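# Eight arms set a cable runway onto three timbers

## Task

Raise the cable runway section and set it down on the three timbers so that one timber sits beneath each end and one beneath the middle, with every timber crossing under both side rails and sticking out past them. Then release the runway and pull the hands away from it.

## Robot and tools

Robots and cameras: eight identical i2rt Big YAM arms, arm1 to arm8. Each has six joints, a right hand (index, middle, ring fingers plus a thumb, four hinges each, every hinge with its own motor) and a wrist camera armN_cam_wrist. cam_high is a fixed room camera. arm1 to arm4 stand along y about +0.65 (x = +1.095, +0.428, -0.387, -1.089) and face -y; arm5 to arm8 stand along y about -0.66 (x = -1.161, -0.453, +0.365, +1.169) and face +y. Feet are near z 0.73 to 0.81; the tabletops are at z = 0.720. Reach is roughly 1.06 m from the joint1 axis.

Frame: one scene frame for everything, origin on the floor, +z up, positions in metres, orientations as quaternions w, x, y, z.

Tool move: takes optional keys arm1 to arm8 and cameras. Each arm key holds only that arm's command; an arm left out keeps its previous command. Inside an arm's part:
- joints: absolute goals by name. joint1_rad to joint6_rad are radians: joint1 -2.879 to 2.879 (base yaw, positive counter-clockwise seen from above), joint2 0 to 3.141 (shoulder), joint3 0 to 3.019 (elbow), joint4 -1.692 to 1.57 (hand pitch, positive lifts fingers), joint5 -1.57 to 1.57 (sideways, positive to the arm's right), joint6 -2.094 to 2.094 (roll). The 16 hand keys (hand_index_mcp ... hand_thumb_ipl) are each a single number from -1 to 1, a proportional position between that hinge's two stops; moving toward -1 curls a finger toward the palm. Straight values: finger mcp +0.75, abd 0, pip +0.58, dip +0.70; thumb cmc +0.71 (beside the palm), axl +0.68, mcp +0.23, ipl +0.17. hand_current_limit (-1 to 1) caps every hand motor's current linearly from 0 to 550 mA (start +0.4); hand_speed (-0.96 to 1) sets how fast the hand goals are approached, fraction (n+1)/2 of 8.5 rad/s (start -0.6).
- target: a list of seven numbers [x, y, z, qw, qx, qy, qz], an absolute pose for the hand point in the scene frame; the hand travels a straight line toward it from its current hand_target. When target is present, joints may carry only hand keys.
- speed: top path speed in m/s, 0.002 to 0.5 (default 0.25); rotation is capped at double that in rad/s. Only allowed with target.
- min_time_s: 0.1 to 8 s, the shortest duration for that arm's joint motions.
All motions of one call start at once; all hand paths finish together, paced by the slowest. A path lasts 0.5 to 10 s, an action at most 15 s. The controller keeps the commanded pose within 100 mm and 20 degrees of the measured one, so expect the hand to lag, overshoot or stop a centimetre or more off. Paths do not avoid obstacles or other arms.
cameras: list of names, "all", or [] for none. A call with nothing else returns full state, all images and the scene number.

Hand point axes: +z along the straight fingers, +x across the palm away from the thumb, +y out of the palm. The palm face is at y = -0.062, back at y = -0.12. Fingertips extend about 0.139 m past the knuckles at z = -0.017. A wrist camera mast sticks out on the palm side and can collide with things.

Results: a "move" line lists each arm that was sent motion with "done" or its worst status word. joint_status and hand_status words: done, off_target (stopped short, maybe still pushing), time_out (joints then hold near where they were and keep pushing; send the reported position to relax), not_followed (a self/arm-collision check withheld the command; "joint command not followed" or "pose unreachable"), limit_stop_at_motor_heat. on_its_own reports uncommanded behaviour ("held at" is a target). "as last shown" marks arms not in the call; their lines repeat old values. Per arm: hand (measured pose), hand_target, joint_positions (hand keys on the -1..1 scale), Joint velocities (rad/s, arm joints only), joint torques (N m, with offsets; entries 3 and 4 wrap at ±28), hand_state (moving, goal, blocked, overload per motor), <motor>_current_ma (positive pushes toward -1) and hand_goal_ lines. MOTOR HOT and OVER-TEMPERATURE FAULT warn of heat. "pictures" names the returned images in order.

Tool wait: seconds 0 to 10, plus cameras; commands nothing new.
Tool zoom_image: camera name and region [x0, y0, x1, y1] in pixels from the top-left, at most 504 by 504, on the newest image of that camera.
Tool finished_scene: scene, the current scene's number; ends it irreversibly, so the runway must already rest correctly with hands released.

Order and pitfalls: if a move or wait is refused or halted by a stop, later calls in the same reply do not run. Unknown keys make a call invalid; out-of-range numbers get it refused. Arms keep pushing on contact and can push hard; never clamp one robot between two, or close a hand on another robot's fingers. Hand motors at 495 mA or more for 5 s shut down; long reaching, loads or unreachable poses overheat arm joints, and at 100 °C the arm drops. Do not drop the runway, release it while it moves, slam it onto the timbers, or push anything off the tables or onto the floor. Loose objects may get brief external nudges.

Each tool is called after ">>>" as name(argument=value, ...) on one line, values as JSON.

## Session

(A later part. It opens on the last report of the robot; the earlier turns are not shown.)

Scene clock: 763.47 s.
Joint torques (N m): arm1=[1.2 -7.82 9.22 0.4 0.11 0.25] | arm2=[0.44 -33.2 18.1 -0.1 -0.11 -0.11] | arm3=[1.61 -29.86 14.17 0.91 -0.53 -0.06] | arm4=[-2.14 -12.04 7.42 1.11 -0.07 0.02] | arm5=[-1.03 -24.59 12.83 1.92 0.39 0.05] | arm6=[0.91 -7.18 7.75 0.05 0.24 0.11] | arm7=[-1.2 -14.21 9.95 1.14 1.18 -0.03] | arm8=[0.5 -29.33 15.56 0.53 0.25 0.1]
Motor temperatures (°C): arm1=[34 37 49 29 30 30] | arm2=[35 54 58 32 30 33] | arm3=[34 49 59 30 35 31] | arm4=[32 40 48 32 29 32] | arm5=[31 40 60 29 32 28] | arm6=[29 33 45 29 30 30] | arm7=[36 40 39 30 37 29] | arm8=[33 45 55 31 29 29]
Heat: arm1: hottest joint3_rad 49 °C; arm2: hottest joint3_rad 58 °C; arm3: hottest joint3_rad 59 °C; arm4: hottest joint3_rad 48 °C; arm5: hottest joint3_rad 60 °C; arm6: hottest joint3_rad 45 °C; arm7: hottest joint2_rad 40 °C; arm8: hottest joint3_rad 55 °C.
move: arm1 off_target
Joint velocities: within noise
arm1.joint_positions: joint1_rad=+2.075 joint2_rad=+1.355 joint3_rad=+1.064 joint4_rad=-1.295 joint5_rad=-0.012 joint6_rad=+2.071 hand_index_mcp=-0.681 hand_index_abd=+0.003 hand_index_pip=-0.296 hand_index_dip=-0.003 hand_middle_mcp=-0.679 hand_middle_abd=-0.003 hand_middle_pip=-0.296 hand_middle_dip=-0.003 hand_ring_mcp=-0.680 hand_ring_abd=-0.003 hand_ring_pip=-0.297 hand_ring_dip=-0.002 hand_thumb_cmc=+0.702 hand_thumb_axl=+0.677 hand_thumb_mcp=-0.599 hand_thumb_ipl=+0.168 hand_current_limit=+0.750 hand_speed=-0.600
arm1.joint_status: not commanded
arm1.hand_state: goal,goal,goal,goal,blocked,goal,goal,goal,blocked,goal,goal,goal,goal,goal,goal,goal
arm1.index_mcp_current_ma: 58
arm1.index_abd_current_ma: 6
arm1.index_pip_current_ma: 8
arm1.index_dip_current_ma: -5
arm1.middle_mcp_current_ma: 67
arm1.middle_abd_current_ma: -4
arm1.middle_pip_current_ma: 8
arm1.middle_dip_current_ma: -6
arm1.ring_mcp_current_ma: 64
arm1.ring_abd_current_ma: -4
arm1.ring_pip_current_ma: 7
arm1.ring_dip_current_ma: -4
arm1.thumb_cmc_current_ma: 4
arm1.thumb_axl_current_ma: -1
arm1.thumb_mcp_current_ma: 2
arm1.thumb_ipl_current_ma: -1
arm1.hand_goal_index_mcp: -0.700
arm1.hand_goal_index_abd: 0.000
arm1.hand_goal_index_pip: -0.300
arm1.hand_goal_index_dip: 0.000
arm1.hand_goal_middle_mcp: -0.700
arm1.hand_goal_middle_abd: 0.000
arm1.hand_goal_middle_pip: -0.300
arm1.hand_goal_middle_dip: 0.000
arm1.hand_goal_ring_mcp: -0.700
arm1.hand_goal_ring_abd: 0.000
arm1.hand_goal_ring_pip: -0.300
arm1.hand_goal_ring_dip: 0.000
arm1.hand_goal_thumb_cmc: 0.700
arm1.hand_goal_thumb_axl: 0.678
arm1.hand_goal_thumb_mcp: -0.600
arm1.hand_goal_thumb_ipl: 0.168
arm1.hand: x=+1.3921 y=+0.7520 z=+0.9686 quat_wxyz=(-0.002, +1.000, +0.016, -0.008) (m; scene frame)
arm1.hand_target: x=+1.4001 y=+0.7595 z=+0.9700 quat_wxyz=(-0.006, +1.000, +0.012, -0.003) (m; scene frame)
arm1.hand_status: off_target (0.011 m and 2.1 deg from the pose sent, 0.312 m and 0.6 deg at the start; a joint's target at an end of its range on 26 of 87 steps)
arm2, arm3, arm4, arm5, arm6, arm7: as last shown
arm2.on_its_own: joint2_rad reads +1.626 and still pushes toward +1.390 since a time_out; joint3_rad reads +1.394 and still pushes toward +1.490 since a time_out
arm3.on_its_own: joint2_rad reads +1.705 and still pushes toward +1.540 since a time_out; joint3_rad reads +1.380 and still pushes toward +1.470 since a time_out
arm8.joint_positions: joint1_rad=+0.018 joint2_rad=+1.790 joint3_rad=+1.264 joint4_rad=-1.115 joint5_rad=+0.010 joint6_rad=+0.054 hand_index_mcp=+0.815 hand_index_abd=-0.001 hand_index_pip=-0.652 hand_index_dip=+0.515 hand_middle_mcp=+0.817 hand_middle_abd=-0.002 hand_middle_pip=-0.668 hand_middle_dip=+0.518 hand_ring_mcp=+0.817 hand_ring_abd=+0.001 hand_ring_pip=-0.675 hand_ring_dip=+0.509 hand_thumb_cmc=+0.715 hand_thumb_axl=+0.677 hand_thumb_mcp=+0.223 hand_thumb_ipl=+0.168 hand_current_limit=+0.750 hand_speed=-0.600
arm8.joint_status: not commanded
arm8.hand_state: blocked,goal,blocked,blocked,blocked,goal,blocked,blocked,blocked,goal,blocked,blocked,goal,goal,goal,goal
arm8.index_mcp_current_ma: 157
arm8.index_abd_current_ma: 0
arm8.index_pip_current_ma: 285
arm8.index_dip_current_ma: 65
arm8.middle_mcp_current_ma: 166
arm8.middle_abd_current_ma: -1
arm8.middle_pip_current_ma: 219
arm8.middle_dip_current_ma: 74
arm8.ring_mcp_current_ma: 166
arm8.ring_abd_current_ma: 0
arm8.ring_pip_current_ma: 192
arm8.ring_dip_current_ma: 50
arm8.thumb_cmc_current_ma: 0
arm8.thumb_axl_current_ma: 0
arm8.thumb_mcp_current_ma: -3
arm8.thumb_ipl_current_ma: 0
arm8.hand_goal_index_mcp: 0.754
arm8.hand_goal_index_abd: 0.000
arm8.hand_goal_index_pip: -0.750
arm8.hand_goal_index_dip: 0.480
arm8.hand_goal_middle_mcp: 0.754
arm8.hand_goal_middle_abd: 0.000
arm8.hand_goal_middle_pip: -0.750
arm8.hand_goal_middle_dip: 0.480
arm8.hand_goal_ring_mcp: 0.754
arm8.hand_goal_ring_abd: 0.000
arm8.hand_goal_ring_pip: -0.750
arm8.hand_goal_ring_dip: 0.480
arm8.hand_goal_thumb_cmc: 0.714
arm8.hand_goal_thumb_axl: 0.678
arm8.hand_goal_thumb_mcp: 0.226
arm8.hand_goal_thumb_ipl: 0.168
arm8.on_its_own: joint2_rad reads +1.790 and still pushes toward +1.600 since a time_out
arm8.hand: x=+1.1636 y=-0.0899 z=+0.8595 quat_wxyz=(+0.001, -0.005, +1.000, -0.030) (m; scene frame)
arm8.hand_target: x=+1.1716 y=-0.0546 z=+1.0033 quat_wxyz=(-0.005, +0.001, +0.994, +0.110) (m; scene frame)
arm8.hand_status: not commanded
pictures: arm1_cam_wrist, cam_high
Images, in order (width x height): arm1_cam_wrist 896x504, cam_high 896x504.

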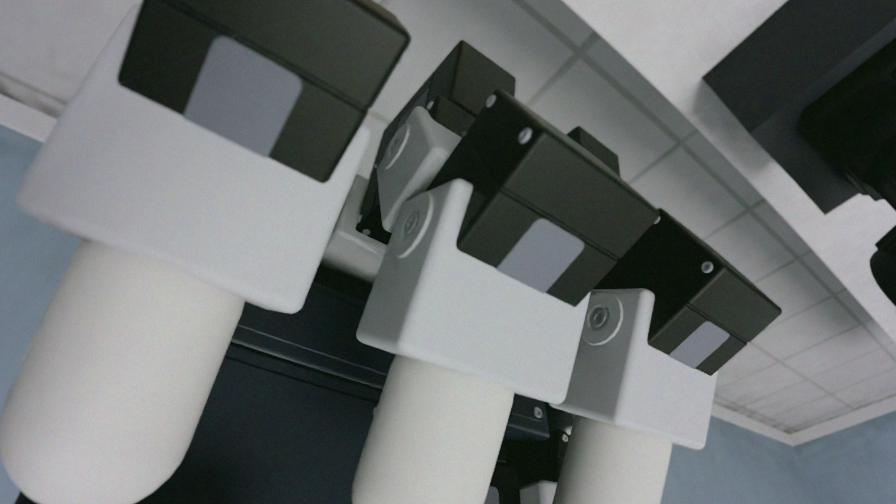

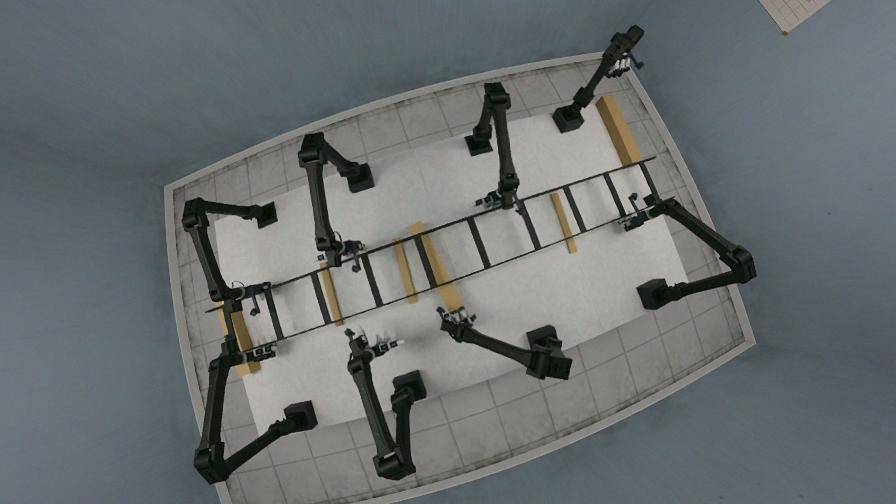

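>>> zoom_image(camera="cam_high", region=[520, 10, 700, 190])

Scaled by 2.800.

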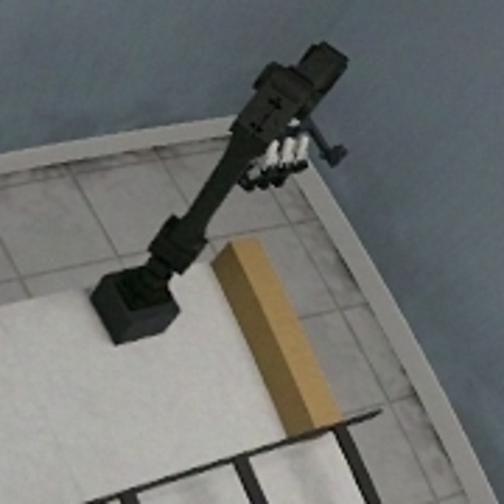

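>>> move(arm1={"target": [1.36, 0.75, 0.88, 0, 1, 0, 0], "speed": 0.12}, cameras=["cam_high", "arm1_cam_wrist"])

Scene clock: 766.77 s.
Joint torques (N m): arm1=[1.85 -7.3 6.45 0.38 0.06 0.21] | arm2=[-0.15 -33.38 18.09 -0.14 -0.11 -0.07] | arm3=[1.73 -30.04 14.15 0.87 -0.54 -0.06] | arm4=[-2.08 -11.99 7.42 1.1 -0.07 0.03] | arm5=[-0.67 -24.18 12.72 1.94 0.39 -0.01] | arm6=[0.85 -7.18 7.79 0.05 0.24 0.11] | arm7=[-1.08 -14.1 9.92 1.11 1.17 -0.03] | arm8=[-0.91 -28.16 15.62 0.46 0.21 -0.03]
Motor temperatures (°C): arm1=[34 37 49 29 30 30] | arm2=[35 53 58 32 30 33] | arm3=[34 50 59 30 34 31] | arm4=[32 40 48 32 29 32] | arm5=[31 41 60 29 32 28] | arm6=[29 33 45 29 30 30] | arm7=[36 40 39 30 37 29] | arm8=[33 46 55 31 29 29]
Heat: arm1: hottest joint3_rad 49 °C; arm2: hottest joint3_rad 58 °C; arm3: hottest joint3_rad 59 °C; arm4: hottest joint3_rad 48 °C; arm5: hottest joint3_rad 60 °C; arm6: hottest joint3_rad 45 °C; arm7: hottest joint2_rad 40 °C; arm8: hottest joint3_rad 55 °C.
move: arm1 off_target
Joint velocities: within noise
arm1.joint_positions: joint1_rad=+2.098 joint2_rad=+1.355 joint3_rad=+0.832 joint4_rad=-1.043 joint5_rad=-0.031 joint6_rad=+2.072 hand_index_mcp=-0.682 hand_index_abd=+0.003 hand_index_pip=-0.296 hand_index_dip=-0.003 hand_middle_mcp=-0.680 hand_middle_abd=-0.003 hand_middle_pip=-0.296 hand_middle_dip=-0.003 hand_ring_mcp=-0.681 hand_ring_abd=-0.003 hand_ring_pip=-0.297 hand_ring_dip=-0.002 hand_thumb_cmc=+0.702 hand_thumb_axl=+0.677 hand_thumb_mcp=-0.599 hand_thumb_ipl=+0.168 hand_current_limit=+0.750 hand_speed=-0.600
arm1.joint_status: not commanded
arm1.hand_state: goal,goal,goal,goal,blocked,goal,goal,goal,goal,goal,goal,goal,goal,goal,goal,goal
arm1.index_mcp_current_ma: 55
arm1.index_abd_current_ma: 6
arm1.index_pip_current_ma: 8
arm1.index_dip_current_ma: -5
arm1.middle_mcp_current_ma: 64
arm1.middle_abd_current_ma: -4
arm1.middle_pip_current_ma: 8
arm1.middle_dip_current_ma: -6
arm1.ring_mcp_current_ma: 60
arm1.ring_abd_current_ma: -4
arm1.ring_pip_current_ma: 7
arm1.ring_dip_current_ma: -4
arm1.thumb_cmc_current_ma: 4
arm1.thumb_axl_current_ma: -1
arm1.thumb_mcp_current_ma: 2
arm1.thumb_ipl_current_ma: -1
arm1.hand_goal_index_mcp: -0.700
arm1.hand_goal_index_abd: 0.000
arm1.hand_goal_index_pip: -0.300
arm1.hand_goal_index_dip: 0.000
arm1.hand_goal_middle_mcp: -0.700
arm1.hand_goal_middle_abd: 0.000
arm1.hand_goal_middle_pip: -0.300
arm1.hand_goal_middle_dip: 0.000
arm1.hand_goal_ring_mcp: -0.700
arm1.hand_goal_ring_abd: 0.000
arm1.hand_goal_ring_pip: -0.300
arm1.hand_goal_ring_dip: 0.000
arm1.hand_goal_thumb_cmc: 0.700
arm1.hand_goal_thumb_axl: 0.678
arm1.hand_goal_thumb_mcp: -0.600
arm1.hand_goal_thumb_ipl: 0.168
arm1.hand: x=+1.3626 y=+0.7459 z=+0.8849 quat_wxyz=(-0.016, +0.999, +0.028, -0.004) (m; scene frame)
arm1.hand_target: x=+1.3603 y=+0.7492 z=+0.8801 quat_wxyz=(-0.014, +1.000, +0.026, -0.009) (m; scene frame)
arm1.hand_status: off_target (0.007 m and 3.7 deg from the pose sent, 0.094 m and 2.2 deg at the start; a joint's target at an end of its range on 47 of 47 steps)
arm2, arm3, arm4, arm5, arm6, arm7, arm8: as last shown
arm2.on_its_own: joint2_rad reads +1.626 and still pushes toward +1.390 since a time_out; joint3_rad reads +1.394 and still pushes toward +1.490 since a time_out
arm3.on_its_own: joint2_rad reads +1.705 and still pushes toward +1.540 since a time_out; joint3_rad reads +1.380 and still pushes toward +1.470 since a time_out
arm8.on_its_own: joint2_rad reads +1.790 and still pushes toward +1.600 since a time_out
pictures: arm1_cam_wrist, cam_high
Images, in order (width x height): arm1_cam_wrist 896x504, cam_high 896x504.

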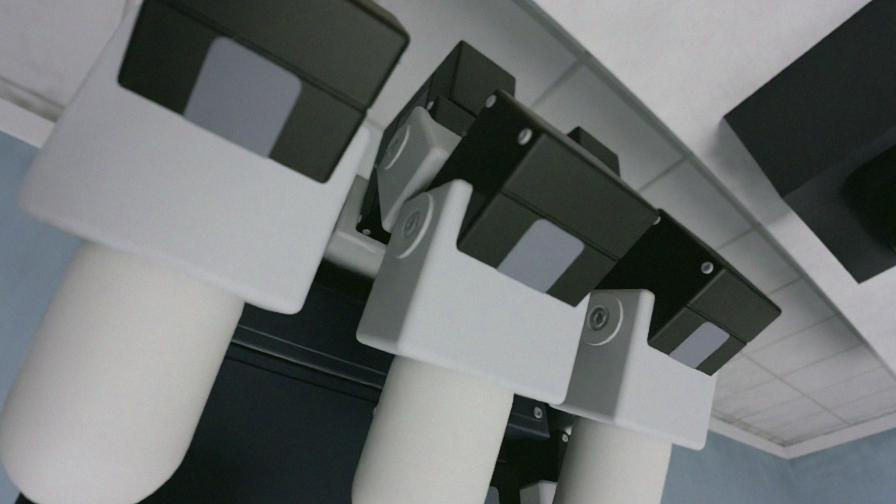

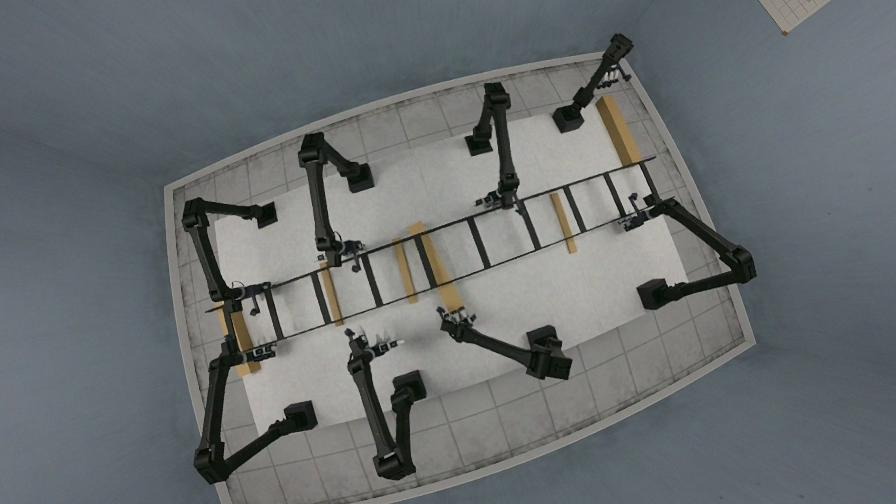

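>>> zoom_image(camera="cam_high", region=[540, 20, 700, 180])

Scaled by 3.150.

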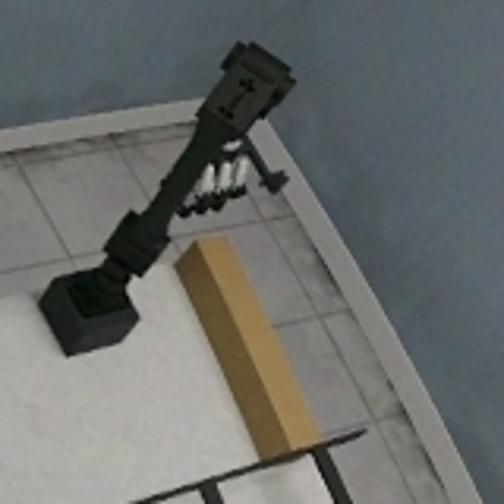

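>>> move(arm1={"target": [1.315, 0.755, 0.86, 0, 0.998, 0.06, 0], "speed": 0.12}, cameras=["cam_high", "arm1_cam_wrist"])

>>> zoom_image(camera="cam_high", region=[540, 20, 700, 180])

Scene clock: 773.93 s.
Joint torques (N m): arm1=[1.9 -8.29 5.94 0.43 0.07 0.24] | arm2=[-0.26 -32.73 18.07 -0.27 -0.12 -0.01] | arm3=[1.55 -29.98 14.15 0.85 -0.53 -0.06] | arm4=[-2.14 -12.04 7.43 1.11 -0.07 0.02] | arm5=[-1.08 -24.35 12.97 2.09 0.38 0] | arm6=[0.91 -7.06 7.77 0.06 0.24 0.11] | arm7=[-1.08 -14.21 9.92 1.11 1.18 -0.05] | arm8=[-0.09 -28.28 15.49 0.55 0.14 0.04]
Motor temperatures (°C): arm1=[34 37 49 29 30 30] | arm2=[35 53 58 32 30 33] | arm3=[34 50 60 30 34 31] | arm4=[32 40 48 32 29 32] | arm5=[31 42 60 29 32 28] | arm6=[29 33 44 29 30 30] | arm7=[36 40 40 30 37 29] | arm8=[33 47 56 30 29 29]
Heat: arm1: hottest joint3_rad 49 °C; arm2: hottest joint3_rad 58 °C; arm3: hottest joint3_rad 60 °C; arm4: hottest joint3_rad 48 °C; arm5: hottest joint3_rad 60 °C; arm6: hottest joint3_rad 44 °C; arm7: hottest joint2_rad 40 °C; arm8: hottest joint3_rad 56 °C.
move: arm1 off_target
Joint velocities: within noise
arm1.joint_positions: joint1_rad=+2.215 joint2_rad=+1.306 joint3_rad=+0.703 joint4_rad=-0.987 joint5_rad=-0.034 joint6_rad=+2.072 hand_index_mcp=-0.682 hand_index_abd=+0.003 hand_index_pip=-0.296 hand_index_dip=-0.003 hand_middle_mcp=-0.680 hand_middle_abd=-0.003 hand_middle_pip=-0.296 hand_middle_dip=-0.003 hand_ring_mcp=-0.681 hand_ring_abd=-0.003 hand_ring_pip=-0.297 hand_ring_dip=-0.002 hand_thumb_cmc=+0.702 hand_thumb_axl=+0.677 hand_thumb_mcp=-0.599 hand_thumb_ipl=+0.168 hand_current_limit=+0.750 hand_speed=-0.600
arm1.joint_status: not commanded
arm1.hand_state: goal,goal,goal,goal,blocked,goal,goal,goal,goal,goal,goal,goal,goal,goal,goal,goal
arm1.index_mcp_current_ma: 55
arm1.index_abd_current_ma: 6
arm1.index_pip_current_ma: 8
arm1.index_dip_current_ma: -5
arm1.middle_mcp_current_ma: 64
arm1.middle_abd_current_ma: -4
arm1.middle_pip_current_ma: 8
arm1.middle_dip_current_ma: -6
arm1.ring_mcp_current_ma: 60
arm1.ring_abd_current_ma: -4
arm1.ring_pip_current_ma: 7
arm1.ring_dip_current_ma: -4
arm1.thumb_cmc_current_ma: 4
arm1.thumb_axl_current_ma: -1
arm1.thumb_mcp_current_ma: 2
arm1.thumb_ipl_current_ma: -1
arm1.hand_goal_index_mcp: -0.700
arm1.hand_goal_index_abd: 0.000
arm1.hand_goal_index_pip: -0.300
arm1.hand_goal_index_dip: 0.000
arm1.hand_goal_middle_mcp: -0.700
arm1.hand_goal_middle_abd: 0.000
arm1.hand_goal_middle_pip: -0.300
arm1.hand_goal_middle_dip: 0.000
arm1.hand_goal_ring_mcp: -0.700
arm1.hand_goal_ring_abd: 0.000
arm1.hand_goal_ring_pip: -0.300
arm1.hand_goal_ring_dip: 0.000
arm1.hand_goal_thumb_cmc: 0.700
arm1.hand_goal_thumb_axl: 0.678
arm1.hand_goal_thumb_mcp: -0.600
arm1.hand_goal_thumb_ipl: 0.168
arm1.hand: x=+1.3170 y=+0.7512 z=+0.8592 quat_wxyz=(-0.010, +0.996, +0.086, -0.016) (m; scene frame)
arm1.hand_target: x=+1.3156 y=+0.7543 z=+0.8600 quat_wxyz=(-0.015, +0.996, +0.084, -0.011) (m; scene frame)
arm1.hand_status: off_target (0.004 m and 3.6 deg from the pose sent, 0.055 m and 4.2 deg at the start; a joint's target at an end of its range on 33 of 33 steps)
arm2.joint_positions: joint1_rad=-0.143 joint2_rad=+1.626 joint3_rad=+1.394 joint4_rad=-1.344 joint5_rad=+0.006 joint6_rad=-0.156 hand_index_mcp=+0.758 hand_index_abd=+0.004 hand_index_pip=+0.432 hand_index_dip=-0.661 hand_middle_mcp=+0.757 hand_middle_abd=+0.004 hand_middle_pip=+0.427 hand_middle_dip=-0.664 hand_ring_mcp=+0.772 hand_ring_abd=+0.008 hand_ring_pip=+0.426 hand_ring_dip=-0.671 hand_thumb_cmc=+0.714 hand_thumb_axl=+0.677 hand_thumb_mcp=+0.223 hand_thumb_ipl=+0.168 hand_current_limit=+0.750 hand_speed=-0.600
arm2.joint_status: not commanded
arm2.hand_state: blocked,goal,blocked,blocked,blocked,goal,blocked,blocked,blocked,goal,blocked,blocked,goal,goal,goal,goal
arm2.index_mcp_current_ma: 89
arm2.index_abd_current_ma: 3
arm2.index_pip_current_ma: 199
arm2.index_dip_current_ma: 266
arm2.middle_mcp_current_ma: 85
arm2.middle_abd_current_ma: 3
arm2.middle_pip_current_ma: 178
arm2.middle_dip_current_ma: 252
arm2.ring_mcp_current_ma: 136
arm2.ring_abd_current_ma: 8
arm2.ring_pip_current_ma: 175
arm2.ring_dip_current_ma: 227
arm2.thumb_cmc_current_ma: 0
arm2.thumb_axl_current_ma: 0
arm2.thumb_mcp_current_ma: -3
arm2.thumb_ipl_current_ma: 0
arm2.hand_goal_index_mcp: 0.720
arm2.hand_goal_index_abd: 0.000
arm2.hand_goal_index_pip: 0.360
arm2.hand_goal_index_dip: -0.750
arm2.hand_goal_middle_mcp: 0.720
arm2.hand_goal_middle_abd: 0.000
arm2.hand_goal_middle_pip: 0.360
arm2.hand_goal_middle_dip: -0.750
arm2.hand_goal_ring_mcp: 0.720
arm2.hand_goal_ring_abd: 0.000
arm2.hand_goal_ring_pip: 0.360
arm2.hand_goal_ring_dip: -0.750
arm2.hand_goal_thumb_cmc: 0.714
arm2.hand_goal_thumb_axl: 0.678
arm2.hand_goal_thumb_mcp: 0.226
arm2.hand_goal_thumb_ipl: 0.168
arm2.on_its_own: joint2_rad reads +1.626 and still pushes toward +1.390 since a time_out; joint3_rad reads +1.394 and still pushes toward +1.490 since a time_out
arm2.hand: x=+0.3245 y=+0.1016 z=+0.9097 quat_wxyz=(+0.004, +1.000, -0.005, -0.003) (m; scene frame)
arm2.hand_target: x=+0.3317 y=+0.1119 z=+1.0851 quat_wxyz=(+0.160, +0.987, +0.000, -0.025) (m; scene frame)
arm2.hand_status: not commanded
arm3.joint_positions: joint1_rad=-0.229 joint2_rad=+1.705 joint3_rad=+1.380 joint4_rad=-1.281 joint5_rad=+0.006 joint6_rad=-0.228 hand_index_mcp=+0.782 hand_index_abd=+0.006 hand_index_pip=+0.413 hand_index_dip=-0.704 hand_middle_mcp=+0.787 hand_middle_abd=+0.003 hand_middle_pip=+0.422 hand_middle_dip=-0.685 hand_ring_mcp=+0.797 hand_ring_abd=+0.003 hand_ring_pip=+0.437 hand_ring_dip=-0.668 hand_thumb_cmc=+0.715 hand_thumb_axl=+0.677 hand_thumb_mcp=+0.222 hand_thumb_ipl=+0.168 hand_current_limit=+0.750 hand_speed=-0.600
arm3.joint_status: not commanded
arm3.hand_state: blocked,goal,blocked,blocked,blocked,goal,blocked,blocked,blocked,goal,blocked,blocked,goal,goal,goal,goal
arm3.index_mcp_current_ma: 54
arm3.index_abd_current_ma: 2
arm3.index_pip_current_ma: 72
arm3.index_dip_current_ma: 58
arm3.middle_mcp_current_ma: 91
arm3.middle_abd_current_ma: 1
arm3.middle_pip_current_ma: 96
arm3.middle_dip_current_ma: 105
arm3.ring_mcp_current_ma: 92
arm3.ring_abd_current_ma: 1
arm3.ring_pip_current_ma: 136
arm3.ring_dip_current_ma: 153
arm3.thumb_cmc_current_ma: 0
arm3.thumb_axl_current_ma: 0
arm3.thumb_mcp_current_ma: -1
arm3.thumb_ipl_current_ma: 0
arm3.hand_goal_index_mcp: 0.740
arm3.hand_goal_index_abd: 0.000
arm3.hand_goal_index_pip: 0.360
arm3.hand_goal_index_dip: -0.750
arm3.hand_goal_middle_mcp: 0.730
arm3.hand_goal_middle_abd: 0.000
arm3.hand_goal_middle_pip: 0.360
arm3.hand_goal_middle_dip: -0.750
arm3.hand_goal_ring_mcp: 0.740
arm3.hand_goal_ring_abd: 0.000
arm3.hand_goal_ring_pip: 0.360
arm3.hand_goal_ring_dip: -0.750
arm3.hand_goal_thumb_cmc: 0.714
arm3.hand_goal_thumb_axl: 0.678
arm3.hand_goal_thumb_mcp: 0.226
arm3.hand_goal_thumb_ipl: 0.168
arm3.on_its_own: joint2_rad reads +1.705 and still pushes toward +1.540 since a time_out; joint3_rad reads +1.380 and still pushes toward +1.470 since a time_out
arm3.hand: x=-0.5340 y=+0.0953 z=+0.9035 quat_wxyz=(-0.016, +1.000, -0.009, +0.007) (m; scene frame)
arm3.hand_target: x=-0.5336 y=+0.0719 z=+1.0440 quat_wxyz=(+0.119, +0.993, +0.000, -0.018) (m; scene frame)
arm3.hand_status: not commanded
arm4, arm6, arm7, arm8: as last shown
arm5.joint_positions: joint1_rad=+0.111 joint2_rad=+1.636 joint3_rad=+1.218 joint4_rad=-1.214 joint5_rad=-0.015 joint6_rad=+0.060 hand_index_mcp=+0.814 hand_index_abd=-0.012 hand_index_pip=-0.668 hand_index_dip=+0.504 hand_middle_mcp=+0.814 hand_middle_abd=-0.012 hand_middle_pip=-0.676 hand_middle_dip=+0.500 hand_ring_mcp=+0.809 hand_ring_abd=-0.012 hand_ring_pip=-0.679 hand_ring_dip=+0.489 hand_thumb_cmc=+0.702 hand_thumb_axl=+0.680 hand_thumb_mcp=-0.601 hand_thumb_ipl=+0.168 hand_current_limit=+0.750 hand_speed=-0.600
arm5.joint_status: not commanded
arm5.hand_state: blocked,goal,blocked,blocked,blocked,goal,blocked,goal,blocked,goal,blocked,goal,goal,goal,goal,goal
arm5.index_mcp_current_ma: 174
arm5.index_abd_current_ma: -15
arm5.index_pip_current_ma: 246
arm5.index_dip_current_ma: 47
arm5.middle_mcp_current_ma: 173
arm5.middle_abd_current_ma: -15
arm5.middle_pip_current_ma: 212
arm5.middle_dip_current_ma: 35
arm5.ring_mcp_current_ma: 153
arm5.ring_abd_current_ma: -15
arm5.ring_pip_current_ma: 201
arm5.ring_dip_current_ma: 13
arm5.thumb_cmc_current_ma: 1
arm5.thumb_axl_current_ma: 2
arm5.thumb_mcp_current_ma: -1
arm5.thumb_ipl_current_ma: 0
arm5.hand_goal_index_mcp: 0.754
arm5.hand_goal_index_abd: 0.000
arm5.hand_goal_index_pip: -0.750
arm5.hand_goal_index_dip: 0.480
arm5.hand_goal_middle_mcp: 0.754
arm5.hand_goal_middle_abd: 0.000
arm5.hand_goal_middle_pip: -0.750
arm5.hand_goal_middle_dip: 0.480
arm5.hand_goal_ring_mcp: 0.754
arm5.hand_goal_ring_abd: 0.000
arm5.hand_goal_ring_pip: -0.750
arm5.hand_goal_ring_dip: 0.480
arm5.hand_goal_thumb_cmc: 0.700
arm5.hand_goal_thumb_axl: 0.678
arm5.hand_goal_thumb_mcp: -0.600
arm5.hand_goal_thumb_ipl: 0.168
arm5.hand: x=-1.1729 y=-0.1269 z=+0.8829 quat_wxyz=(+0.000, -0.004, +0.999, -0.032) (m; scene frame)
arm5.hand_target: x=-1.1698 y=-0.0920 z=+0.9962 quat_wxyz=(-0.005, -0.001, +0.996, +0.094) (m; scene frame)
arm5.hand_status: not commanded
arm8.on_its_own: joint2_rad reads +1.790 and still pushes toward +1.600 since a time_out
pictures: arm1_cam_wrist, cam_high
Images, in order (width x height): arm1_cam_wrist 896x504, cam_high 896x504.

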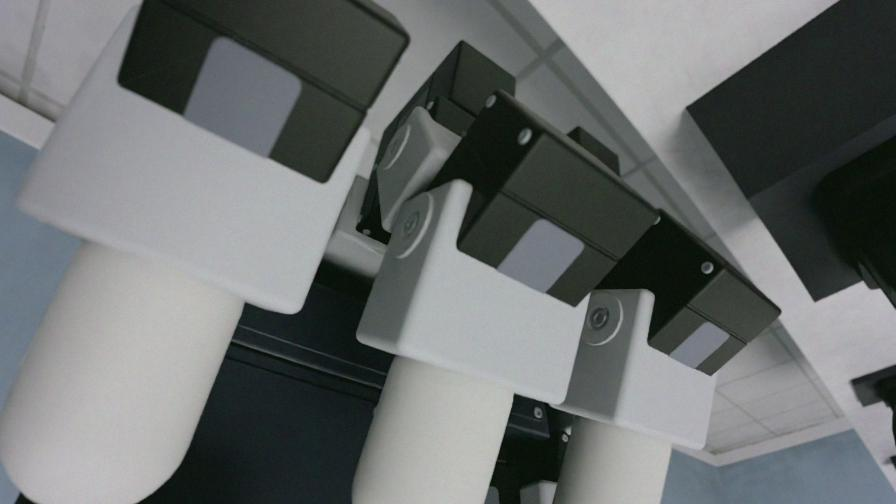

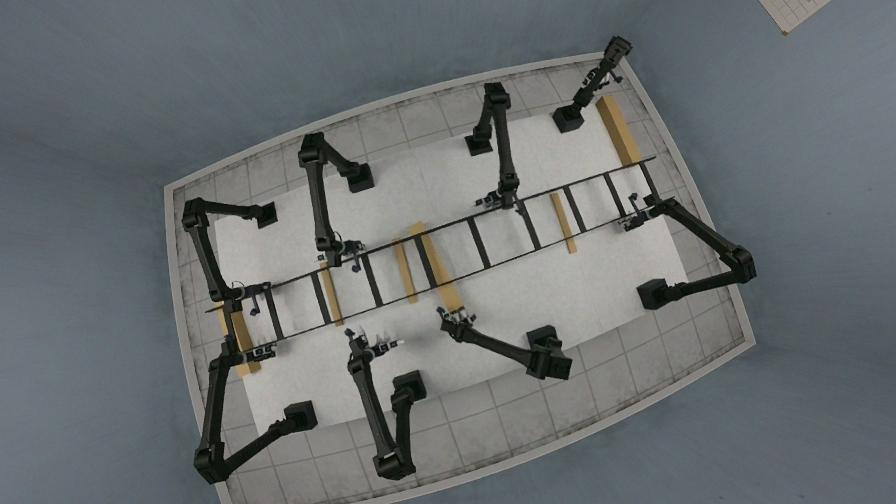

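Scaled by 3.150.

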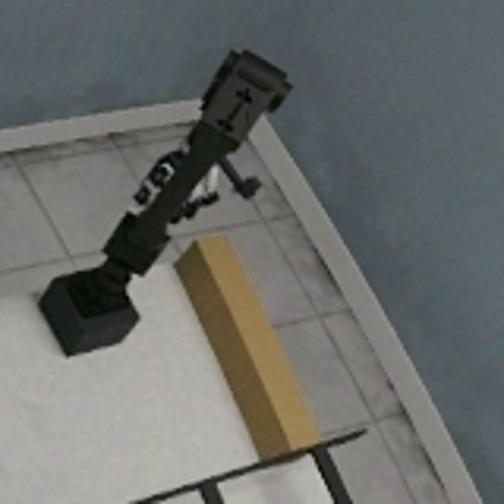

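>>> move(arm1={"target": [1.318, 0.752, 0.775, 0, 0.996, 0.085, 0], "speed": 0.1}, cameras=["arm1_cam_wrist"])

Scene clock: 776.90 s.
Joint torques (N m): arm1=[1.49 -6.83 4.7 0.47 0.24 0.18] | arm2=[-0.09 -33.14 18.25 -0.29 -0.11 -0.05] | arm3=[1.67 -29.8 14.15 0.88 -0.54 -0.05] | arm4=[-2.14 -12.04 7.45 1.1 -0.08 0.02] | arm5=[-0.56 -24.29 13 1.83 0.36 -0.02] | arm6=[0.97 -7.06 7.77 0.06 0.24 0.11] | arm7=[-1.03 -14.27 9.91 1.13 1.18 -0.04] | arm8=[0.21 -28.69 15.15 0.59 0.19 -0.02]
Motor temperatures (°C): arm1=[34 37 49 29 30 30] | arm2=[35 53 58 32 30 33] | arm3=[34 51 60 30 34 31] | arm4=[32 40 48 32 29 32] | arm5=[31 42 61 29 32 28] | arm6=[29 33 44 29 30 30] | arm7=[36 40 41 30 37 29] | arm8=[33 48 56 30 29 29]
Heat: arm1: hottest joint3_rad 49 °C; arm2: hottest joint3_rad 58 °C; arm3: hottest joint3_rad 60 °C; arm4: hottest joint3_rad 48 °C; arm5: hottest joint3_rad 61 °C; arm6: hottest joint3_rad 44 °C; arm7: hottest joint3_rad 41 °C; arm8: hottest joint3_rad 56 °C.
move: arm1 done
Joint velocities: within noise
arm1.joint_positions: joint1_rad=+2.222 joint2_rad=+1.485 joint3_rad=+0.599 joint4_rad=-0.676 joint5_rad=-0.006 joint6_rad=+2.072 hand_index_mcp=-0.682 hand_index_abd=+0.003 hand_index_pip=-0.296 hand_index_dip=-0.003 hand_middle_mcp=-0.680 hand_middle_abd=-0.003 hand_middle_pip=-0.296 hand_middle_dip=-0.003 hand_ring_mcp=-0.681 hand_ring_abd=-0.003 hand_ring_pip=-0.297 hand_ring_dip=-0.002 hand_thumb_cmc=+0.702 hand_thumb_axl=+0.677 hand_thumb_mcp=-0.599 hand_thumb_ipl=+0.168 hand_current_limit=+0.750 hand_speed=-0.600
arm1.joint_status: not commanded
arm1.hand_state: goal,goal,goal,goal,blocked,goal,goal,goal,goal,goal,goal,goal,goal,goal,goal,goal
arm1.index_mcp_current_ma: 55
arm1.index_abd_current_ma: 6
arm1.index_pip_current_ma: 8
arm1.index_dip_current_ma: -5
arm1.middle_mcp_current_ma: 64
arm1.middle_abd_current_ma: -4
arm1.middle_pip_current_ma: 8
arm1.middle_dip_current_ma: -6
arm1.ring_mcp_current_ma: 60
arm1.ring_abd_current_ma: -4
arm1.ring_pip_current_ma: 7
arm1.ring_dip_current_ma: -4
arm1.thumb_cmc_current_ma: 4
arm1.thumb_axl_current_ma: -1
arm1.thumb_mcp_current_ma: 2
arm1.thumb_ipl_current_ma: -1
arm1.hand_goal_index_mcp: -0.700
arm1.hand_goal_index_abd: 0.000
arm1.hand_goal_index_pip: -0.300
arm1.hand_goal_index_dip: 0.000
arm1.hand_goal_middle_mcp: -0.700
arm1.hand_goal_middle_abd: 0.000
arm1.hand_goal_middle_pip: -0.300
arm1.hand_goal_middle_dip: 0.000
arm1.hand_goal_ring_mcp: -0.700
arm1.hand_goal_ring_abd: 0.000
arm1.hand_goal_ring_pip: -0.300
arm1.hand_goal_ring_dip: 0.000
arm1.hand_goal_thumb_cmc: 0.700
arm1.hand_goal_thumb_axl: 0.678
arm1.hand_goal_thumb_mcp: -0.600
arm1.hand_goal_thumb_ipl: 0.168
arm1.hand: x=+1.3216 y=+0.7508 z=+0.7798 quat_wxyz=(-0.006, +0.996, +0.089, +0.003) (m; scene frame)
arm1.hand_target: x=+1.3182 y=+0.7517 z=+0.7751 quat_wxyz=(-0.002, +0.996, +0.088, -0.001) (m; scene frame)
arm1.hand_status: done (0.006 m and 0.9 deg from the pose sent, 0.084 m and 2.2 deg at the start; a joint's target at an end of its range on 47 of 48 steps)
arm2, arm3, arm5, arm7, arm8: as last shown
arm2.on_its_own: joint2_rad reads +1.626 and still pushes toward +1.390 since a time_out; joint3_rad reads +1.394 and still pushes toward +1.490 since a time_out
arm3.on_its_own: joint2_rad reads +1.705 and still pushes toward +1.540 since a time_out; joint3_rad reads +1.380 and still pushes toward +1.470 since a time_out
arm4.joint_positions: joint1_rad=-0.141 joint2_rad=+1.779 joint3_rad=+1.470 joint4_rad=-1.340 joint5_rad=-0.015 joint6_rad=-0.114 hand_index_mcp=+0.720 hand_index_abd=+0.003 hand_index_pip=+0.363 hand_index_dip=-0.746 hand_middle_mcp=+0.721 hand_middle_abd=+0.003 hand_middle_pip=+0.363 hand_middle_dip=-0.747 hand_ring_mcp=+0.718 hand_ring_abd=-0.001 hand_ring_pip=+0.364 hand_ring_dip=-0.747 hand_thumb_cmc=+0.714 hand_thumb_axl=+0.677 hand_thumb_mcp=+0.222 hand_thumb_ipl=+0.168 hand_current_limit=+0.750 hand_speed=-0.600
arm4.joint_status: not commanded
arm4.hand_state: goal,goal,goal,goal,goal,goal,goal,goal,goal,goal,goal,goal,goal,goal,goal,goal
arm4.index_mcp_current_ma: 0
arm4.index_abd_current_ma: 1
arm4.index_pip_current_ma: 2
arm4.index_dip_current_ma: 2
arm4.middle_mcp_current_ma: 0
arm4.middle_abd_current_ma: 1
arm4.middle_pip_current_ma: 2
arm4.middle_dip_current_ma: 2
arm4.ring_mcp_current_ma: -1
arm4.ring_abd_current_ma: 0
arm4.ring_pip_current_ma: 2
arm4.ring_dip_current_ma: 2
arm4.thumb_cmc_current_ma: 0
arm4.thumb_axl_current_ma: 0
arm4.thumb_mcp_current_ma: -3
arm4.thumb_ipl_current_ma: 0
arm4.hand_goal_index_mcp: 0.720
arm4.hand_goal_index_abd: 0.000
arm4.hand_goal_index_pip: 0.360
arm4.hand_goal_index_dip: -0.750
arm4.hand_goal_middle_mcp: 0.720
arm4.hand_goal_middle_abd: 0.000
arm4.hand_goal_middle_pip: 0.360
arm4.hand_goal_middle_dip: -0.750
arm4.hand_goal_ring_mcp: 0.720
arm4.hand_goal_ring_abd: 0.000
arm4.hand_goal_ring_pip: 0.360
arm4.hand_goal_ring_dip: -0.750
arm4.hand_goal_thumb_cmc: 0.714
arm4.hand_goal_thumb_axl: 0.678
arm4.hand_goal_thumb_mcp: 0.226
arm4.hand_goal_thumb_ipl: 0.168
arm4.hand: x=-1.1619 y=+0.0513 z=+0.8483 quat_wxyz=(-0.037, +0.999, +0.004, +0.006) (m; scene frame)
arm4.hand_target: x=-1.1645 y=+0.0457 z=+0.8412 quat_wxyz=(-0.037, +0.999, -0.001, +0.008) (m; scene frame)
arm4.hand_status: not commanded
arm6.joint_positions: joint1_rad=+0.184 joint2_rad=+1.226 joint3_rad=+0.822 joint4_rad=-1.179 joint5_rad=-0.001 joint6_rad=+0.211 hand_index_mcp=+0.786 hand_index_abd=+0.002 hand_index_pip=+0.434 hand_index_dip=-0.512 hand_middle_mcp=+0.790 hand_middle_abd=+0.002 hand_middle_pip=+0.434 hand_middle_dip=-0.512 hand_ring_mcp=-0.728 hand_ring_abd=+0.003 hand_ring_pip=+0.999 hand_ring_dip=+0.503 hand_thumb_cmc=+0.713 hand_thumb_axl=+0.677 hand_thumb_mcp=+0.223 hand_thumb_ipl=+0.168 hand_current_limit=+0.750 hand_speed=-0.600
arm6.joint_status: not commanded
arm6.hand_state: goal,goal,goal,goal,goal,goal,goal,goal,blocked,goal,overload,goal,goal,goal,goal,goal
arm6.index_mcp_current_ma: -6
arm6.index_abd_current_ma: 2
arm6.index_pip_current_ma: -3
arm6.index_dip_current_ma: -3
arm6.middle_mcp_current_ma: 0
arm6.middle_abd_current_ma: 2
arm6.middle_pip_current_ma: -3
arm6.middle_dip_current_ma: -3
arm6.ring_mcp_current_ma: 59
arm6.ring_abd_current_ma: 4
arm6.ring_pip_current_ma: 0
arm6.ring_dip_current_ma: 5
arm6.thumb_cmc_current_ma: -1
arm6.thumb_axl_current_ma: -1
arm6.thumb_mcp_current_ma: -7
arm6.thumb_ipl_current_ma: 0
arm6.hand_goal_index_mcp: 0.790
arm6.hand_goal_index_abd: 0.000
arm6.hand_goal_index_pip: 0.436
arm6.hand_goal_index_dip: -0.510
arm6.hand_goal_middle_mcp: 0.790
arm6.hand_goal_middle_abd: 0.000
arm6.hand_goal_middle_pip: 0.436
arm6.hand_goal_middle_dip: -0.510
arm6.hand_goal_ring_mcp: -0.750
arm6.hand_goal_ring_abd: 0.000
arm6.hand_goal_ring_pip: 0.576
arm6.hand_goal_ring_dip: 0.500
arm6.hand_goal_thumb_cmc: 0.714
arm6.hand_goal_thumb_axl: 0.678
arm6.hand_goal_thumb_mcp: 0.226
arm6.hand_goal_thumb_ipl: 0.168
arm6.hand: x=-0.4936 y=-0.2761 z=+0.8979 quat_wxyz=(-0.001, +0.000, +1.000, -0.001) (m; scene frame)
arm6.hand_target: x=-0.4950 y=-0.2799 z=+0.9000 quat_wxyz=(+0.000, +0.000, +1.000, +0.000) (m; scene frame)
arm6.hand_status: not commanded
arm8.on_its_own: joint2_rad reads +1.790 and still pushes toward +1.600 since a time_out
pictures: arm1_cam_wrist
Images, in order (width x height): arm1_cam_wrist 896x504.

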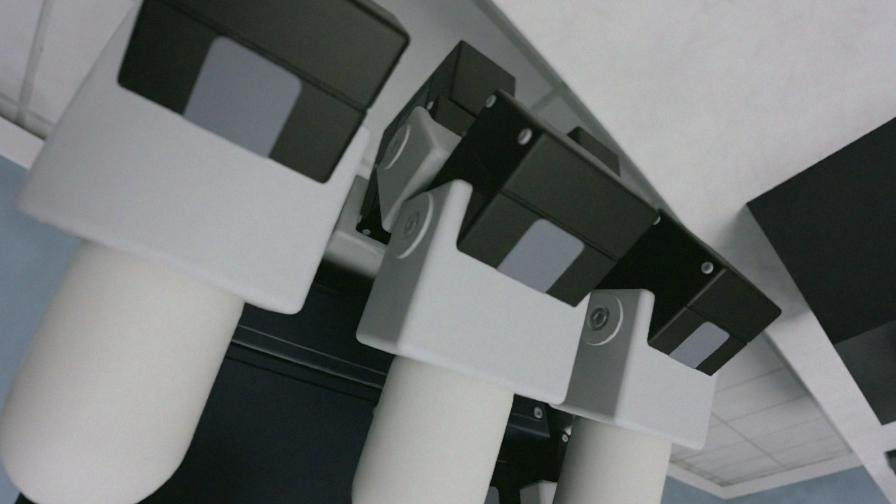

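>>> move(arm1={"target": [1.325, 0.66, 0.774, 0, 0.998, 0.06, 0], "speed": 0.08}, cameras=["arm1_cam_wrist", "cam_high"])

Scene clock: 779.47 s.
Joint torques (N m): arm1=[0.38 -7.65 4.21 0.49 0.14 -0.02] | arm2=[-0.21 -33.14 18.29 -0.23 -0.12 -0.06] | arm3=[1.67 -30.1 14.16 0.88 -0.53 -0.06] | arm4=[-2.14 -11.93 7.43 1.1 -0.08 0.02] | arm5=[-1.32 -24.53 12.86 2.11 0.37 -0.07] | arm6=[0.97 -7.24 7.79 0.09 0.24 0.11] | arm7=[-1.08 -14.39 9.91 1.1 1.17 -0.03] | arm8=[0.38 -29.86 15.31 0.64 0.2 0.07]
Motor temperatures (°C): arm1=[34 37 48 29 30 30] | arm2=[35 53 58 32 30 33] | arm3=[34 51 60 30 34 31] | arm4=[32 40 48 32 29 32] | arm5=[31 42 61 29 32 28] | arm6=[29 33 44 29 30 30] | arm7=[36 40 41 30 37 29] | arm8=[33 48 56 30 29 29]
Heat: arm1: hottest joint3_rad 48 °C; arm2: hottest joint3_rad 58 °C; arm3: hottest joint3_rad 60 °C; arm4: hottest joint3_rad 48 °C; arm5: hottest joint3_rad 61 °C; arm6: hottest joint3_rad 44 °C; arm7: hottest joint3_rad 41 °C; arm8: hottest joint3_rad 56 °C.
move: arm1 done
Joint velocities: within noise
arm1.joint_positions: joint1_rad=+1.940 joint2_rad=+1.427 joint3_rad=+0.499 joint4_rad=-0.663 joint5_rad=+0.002 joint6_rad=+1.853 hand_index_mcp=-0.682 hand_index_abd=+0.003 hand_index_pip=-0.296 hand_index_dip=-0.003 hand_middle_mcp=-0.680 hand_middle_abd=-0.003 hand_middle_pip=-0.296 hand_middle_dip=-0.003 hand_ring_mcp=-0.681 hand_ring_abd=-0.003 hand_ring_pip=-0.297 hand_ring_dip=-0.002 hand_thumb_cmc=+0.702 hand_thumb_axl=+0.677 hand_thumb_mcp=-0.599 hand_thumb_ipl=+0.168 hand_current_limit=+0.750 hand_speed=-0.600
arm1.joint_status: not commanded
arm1.hand_state: goal,goal,goal,goal,blocked,goal,goal,goal,goal,goal,goal,goal,goal,goal,goal,goal
arm1.index_mcp_current_ma: 55
arm1.index_abd_current_ma: 6
arm1.index_pip_current_ma: 8
arm1.index_dip_current_ma: -5
arm1.middle_mcp_current_ma: 64
arm1.middle_abd_current_ma: -4
arm1.middle_pip_current_ma: 8
arm1.middle_dip_current_ma: -6
arm1.ring_mcp_current_ma: 60
arm1.ring_abd_current_ma: -4
arm1.ring_pip_current_ma: 7
arm1.ring_dip_current_ma: -4
arm1.thumb_cmc_current_ma: 4
arm1.thumb_axl_current_ma: -1
arm1.thumb_mcp_current_ma: 2
arm1.thumb_ipl_current_ma: -1
arm1.hand_goal_index_mcp: -0.700
arm1.hand_goal_index_abd: 0.000
arm1.hand_goal_index_pip: -0.300
arm1.hand_goal_index_dip: 0.000
arm1.hand_goal_middle_mcp: -0.700
arm1.hand_goal_middle_abd: 0.000
arm1.hand_goal_middle_pip: -0.300
arm1.hand_goal_middle_dip: 0.000
arm1.hand_goal_ring_mcp: -0.700
arm1.hand_goal_ring_abd: 0.000
arm1.hand_goal_ring_pip: -0.300
arm1.hand_goal_ring_dip: 0.000
arm1.hand_goal_thumb_cmc: 0.700
arm1.hand_goal_thumb_axl: 0.678
arm1.hand_goal_thumb_mcp: -0.600
arm1.hand_goal_thumb_ipl: 0.168
arm1.hand: x=+1.3217 y=+0.6614 z=+0.7731 quat_wxyz=(+0.004, +0.998, +0.058, -0.008) (m; scene frame)
arm1.hand_target: x=+1.3249 y=+0.6600 z=+0.7740 quat_wxyz=(+0.000, +0.998, +0.060, +0.000) (m; scene frame)
arm1.hand_status: done (0.004 m and 1.0 deg from the pose sent, 0.091 m and 3.4 deg at the start)
arm2, arm3, arm4, arm5, arm6, arm7, arm8: as last shown
arm2.on_its_own: joint2_rad reads +1.626 and still pushes toward +1.390 since a time_out; joint3_rad reads +1.394 and still pushes toward +1.490 since a time_out
arm3.on_its_own: joint2_rad reads +1.705 and still pushes toward +1.540 since a time_out; joint3_rad reads +1.380 and still pushes toward +1.470 since a time_out
arm8.on_its_own: joint2_rad reads +1.790 and still pushes toward +1.600 since a time_out
pictures: arm1_cam_wrist, cam_high
Images, in order (width x height): arm1_cam_wrist 896x504, cam_high 896x504.

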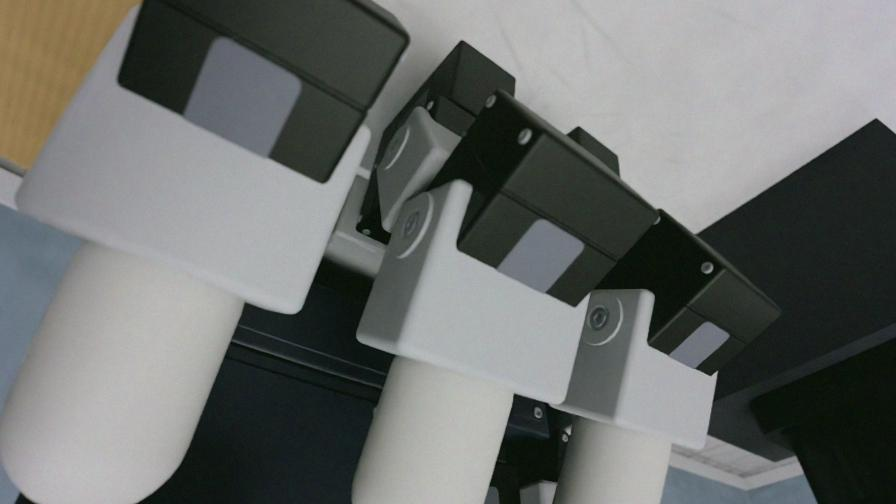

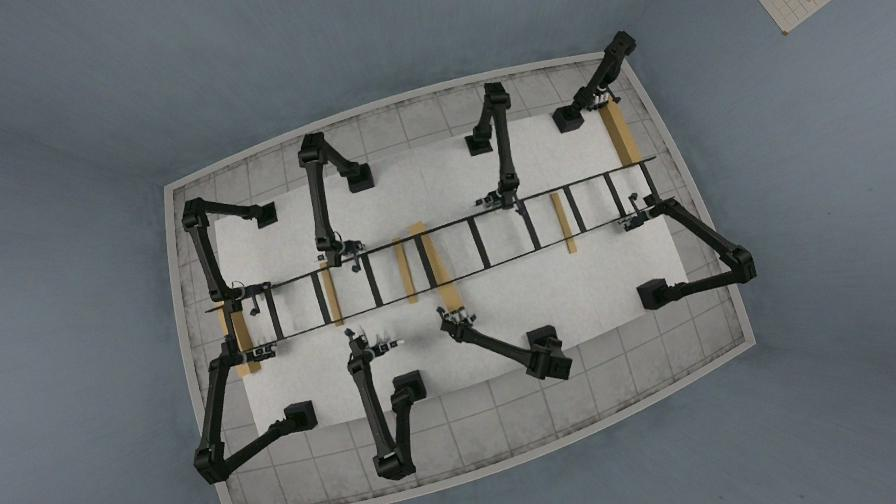

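>>> zoom_image(camera="cam_high", region=[540, 20, 700, 180])

Scaled by 3.150.

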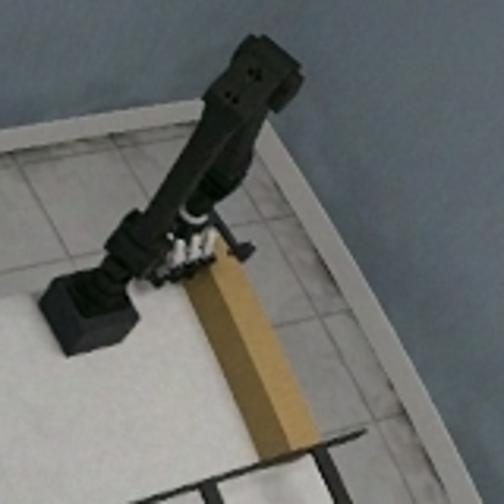

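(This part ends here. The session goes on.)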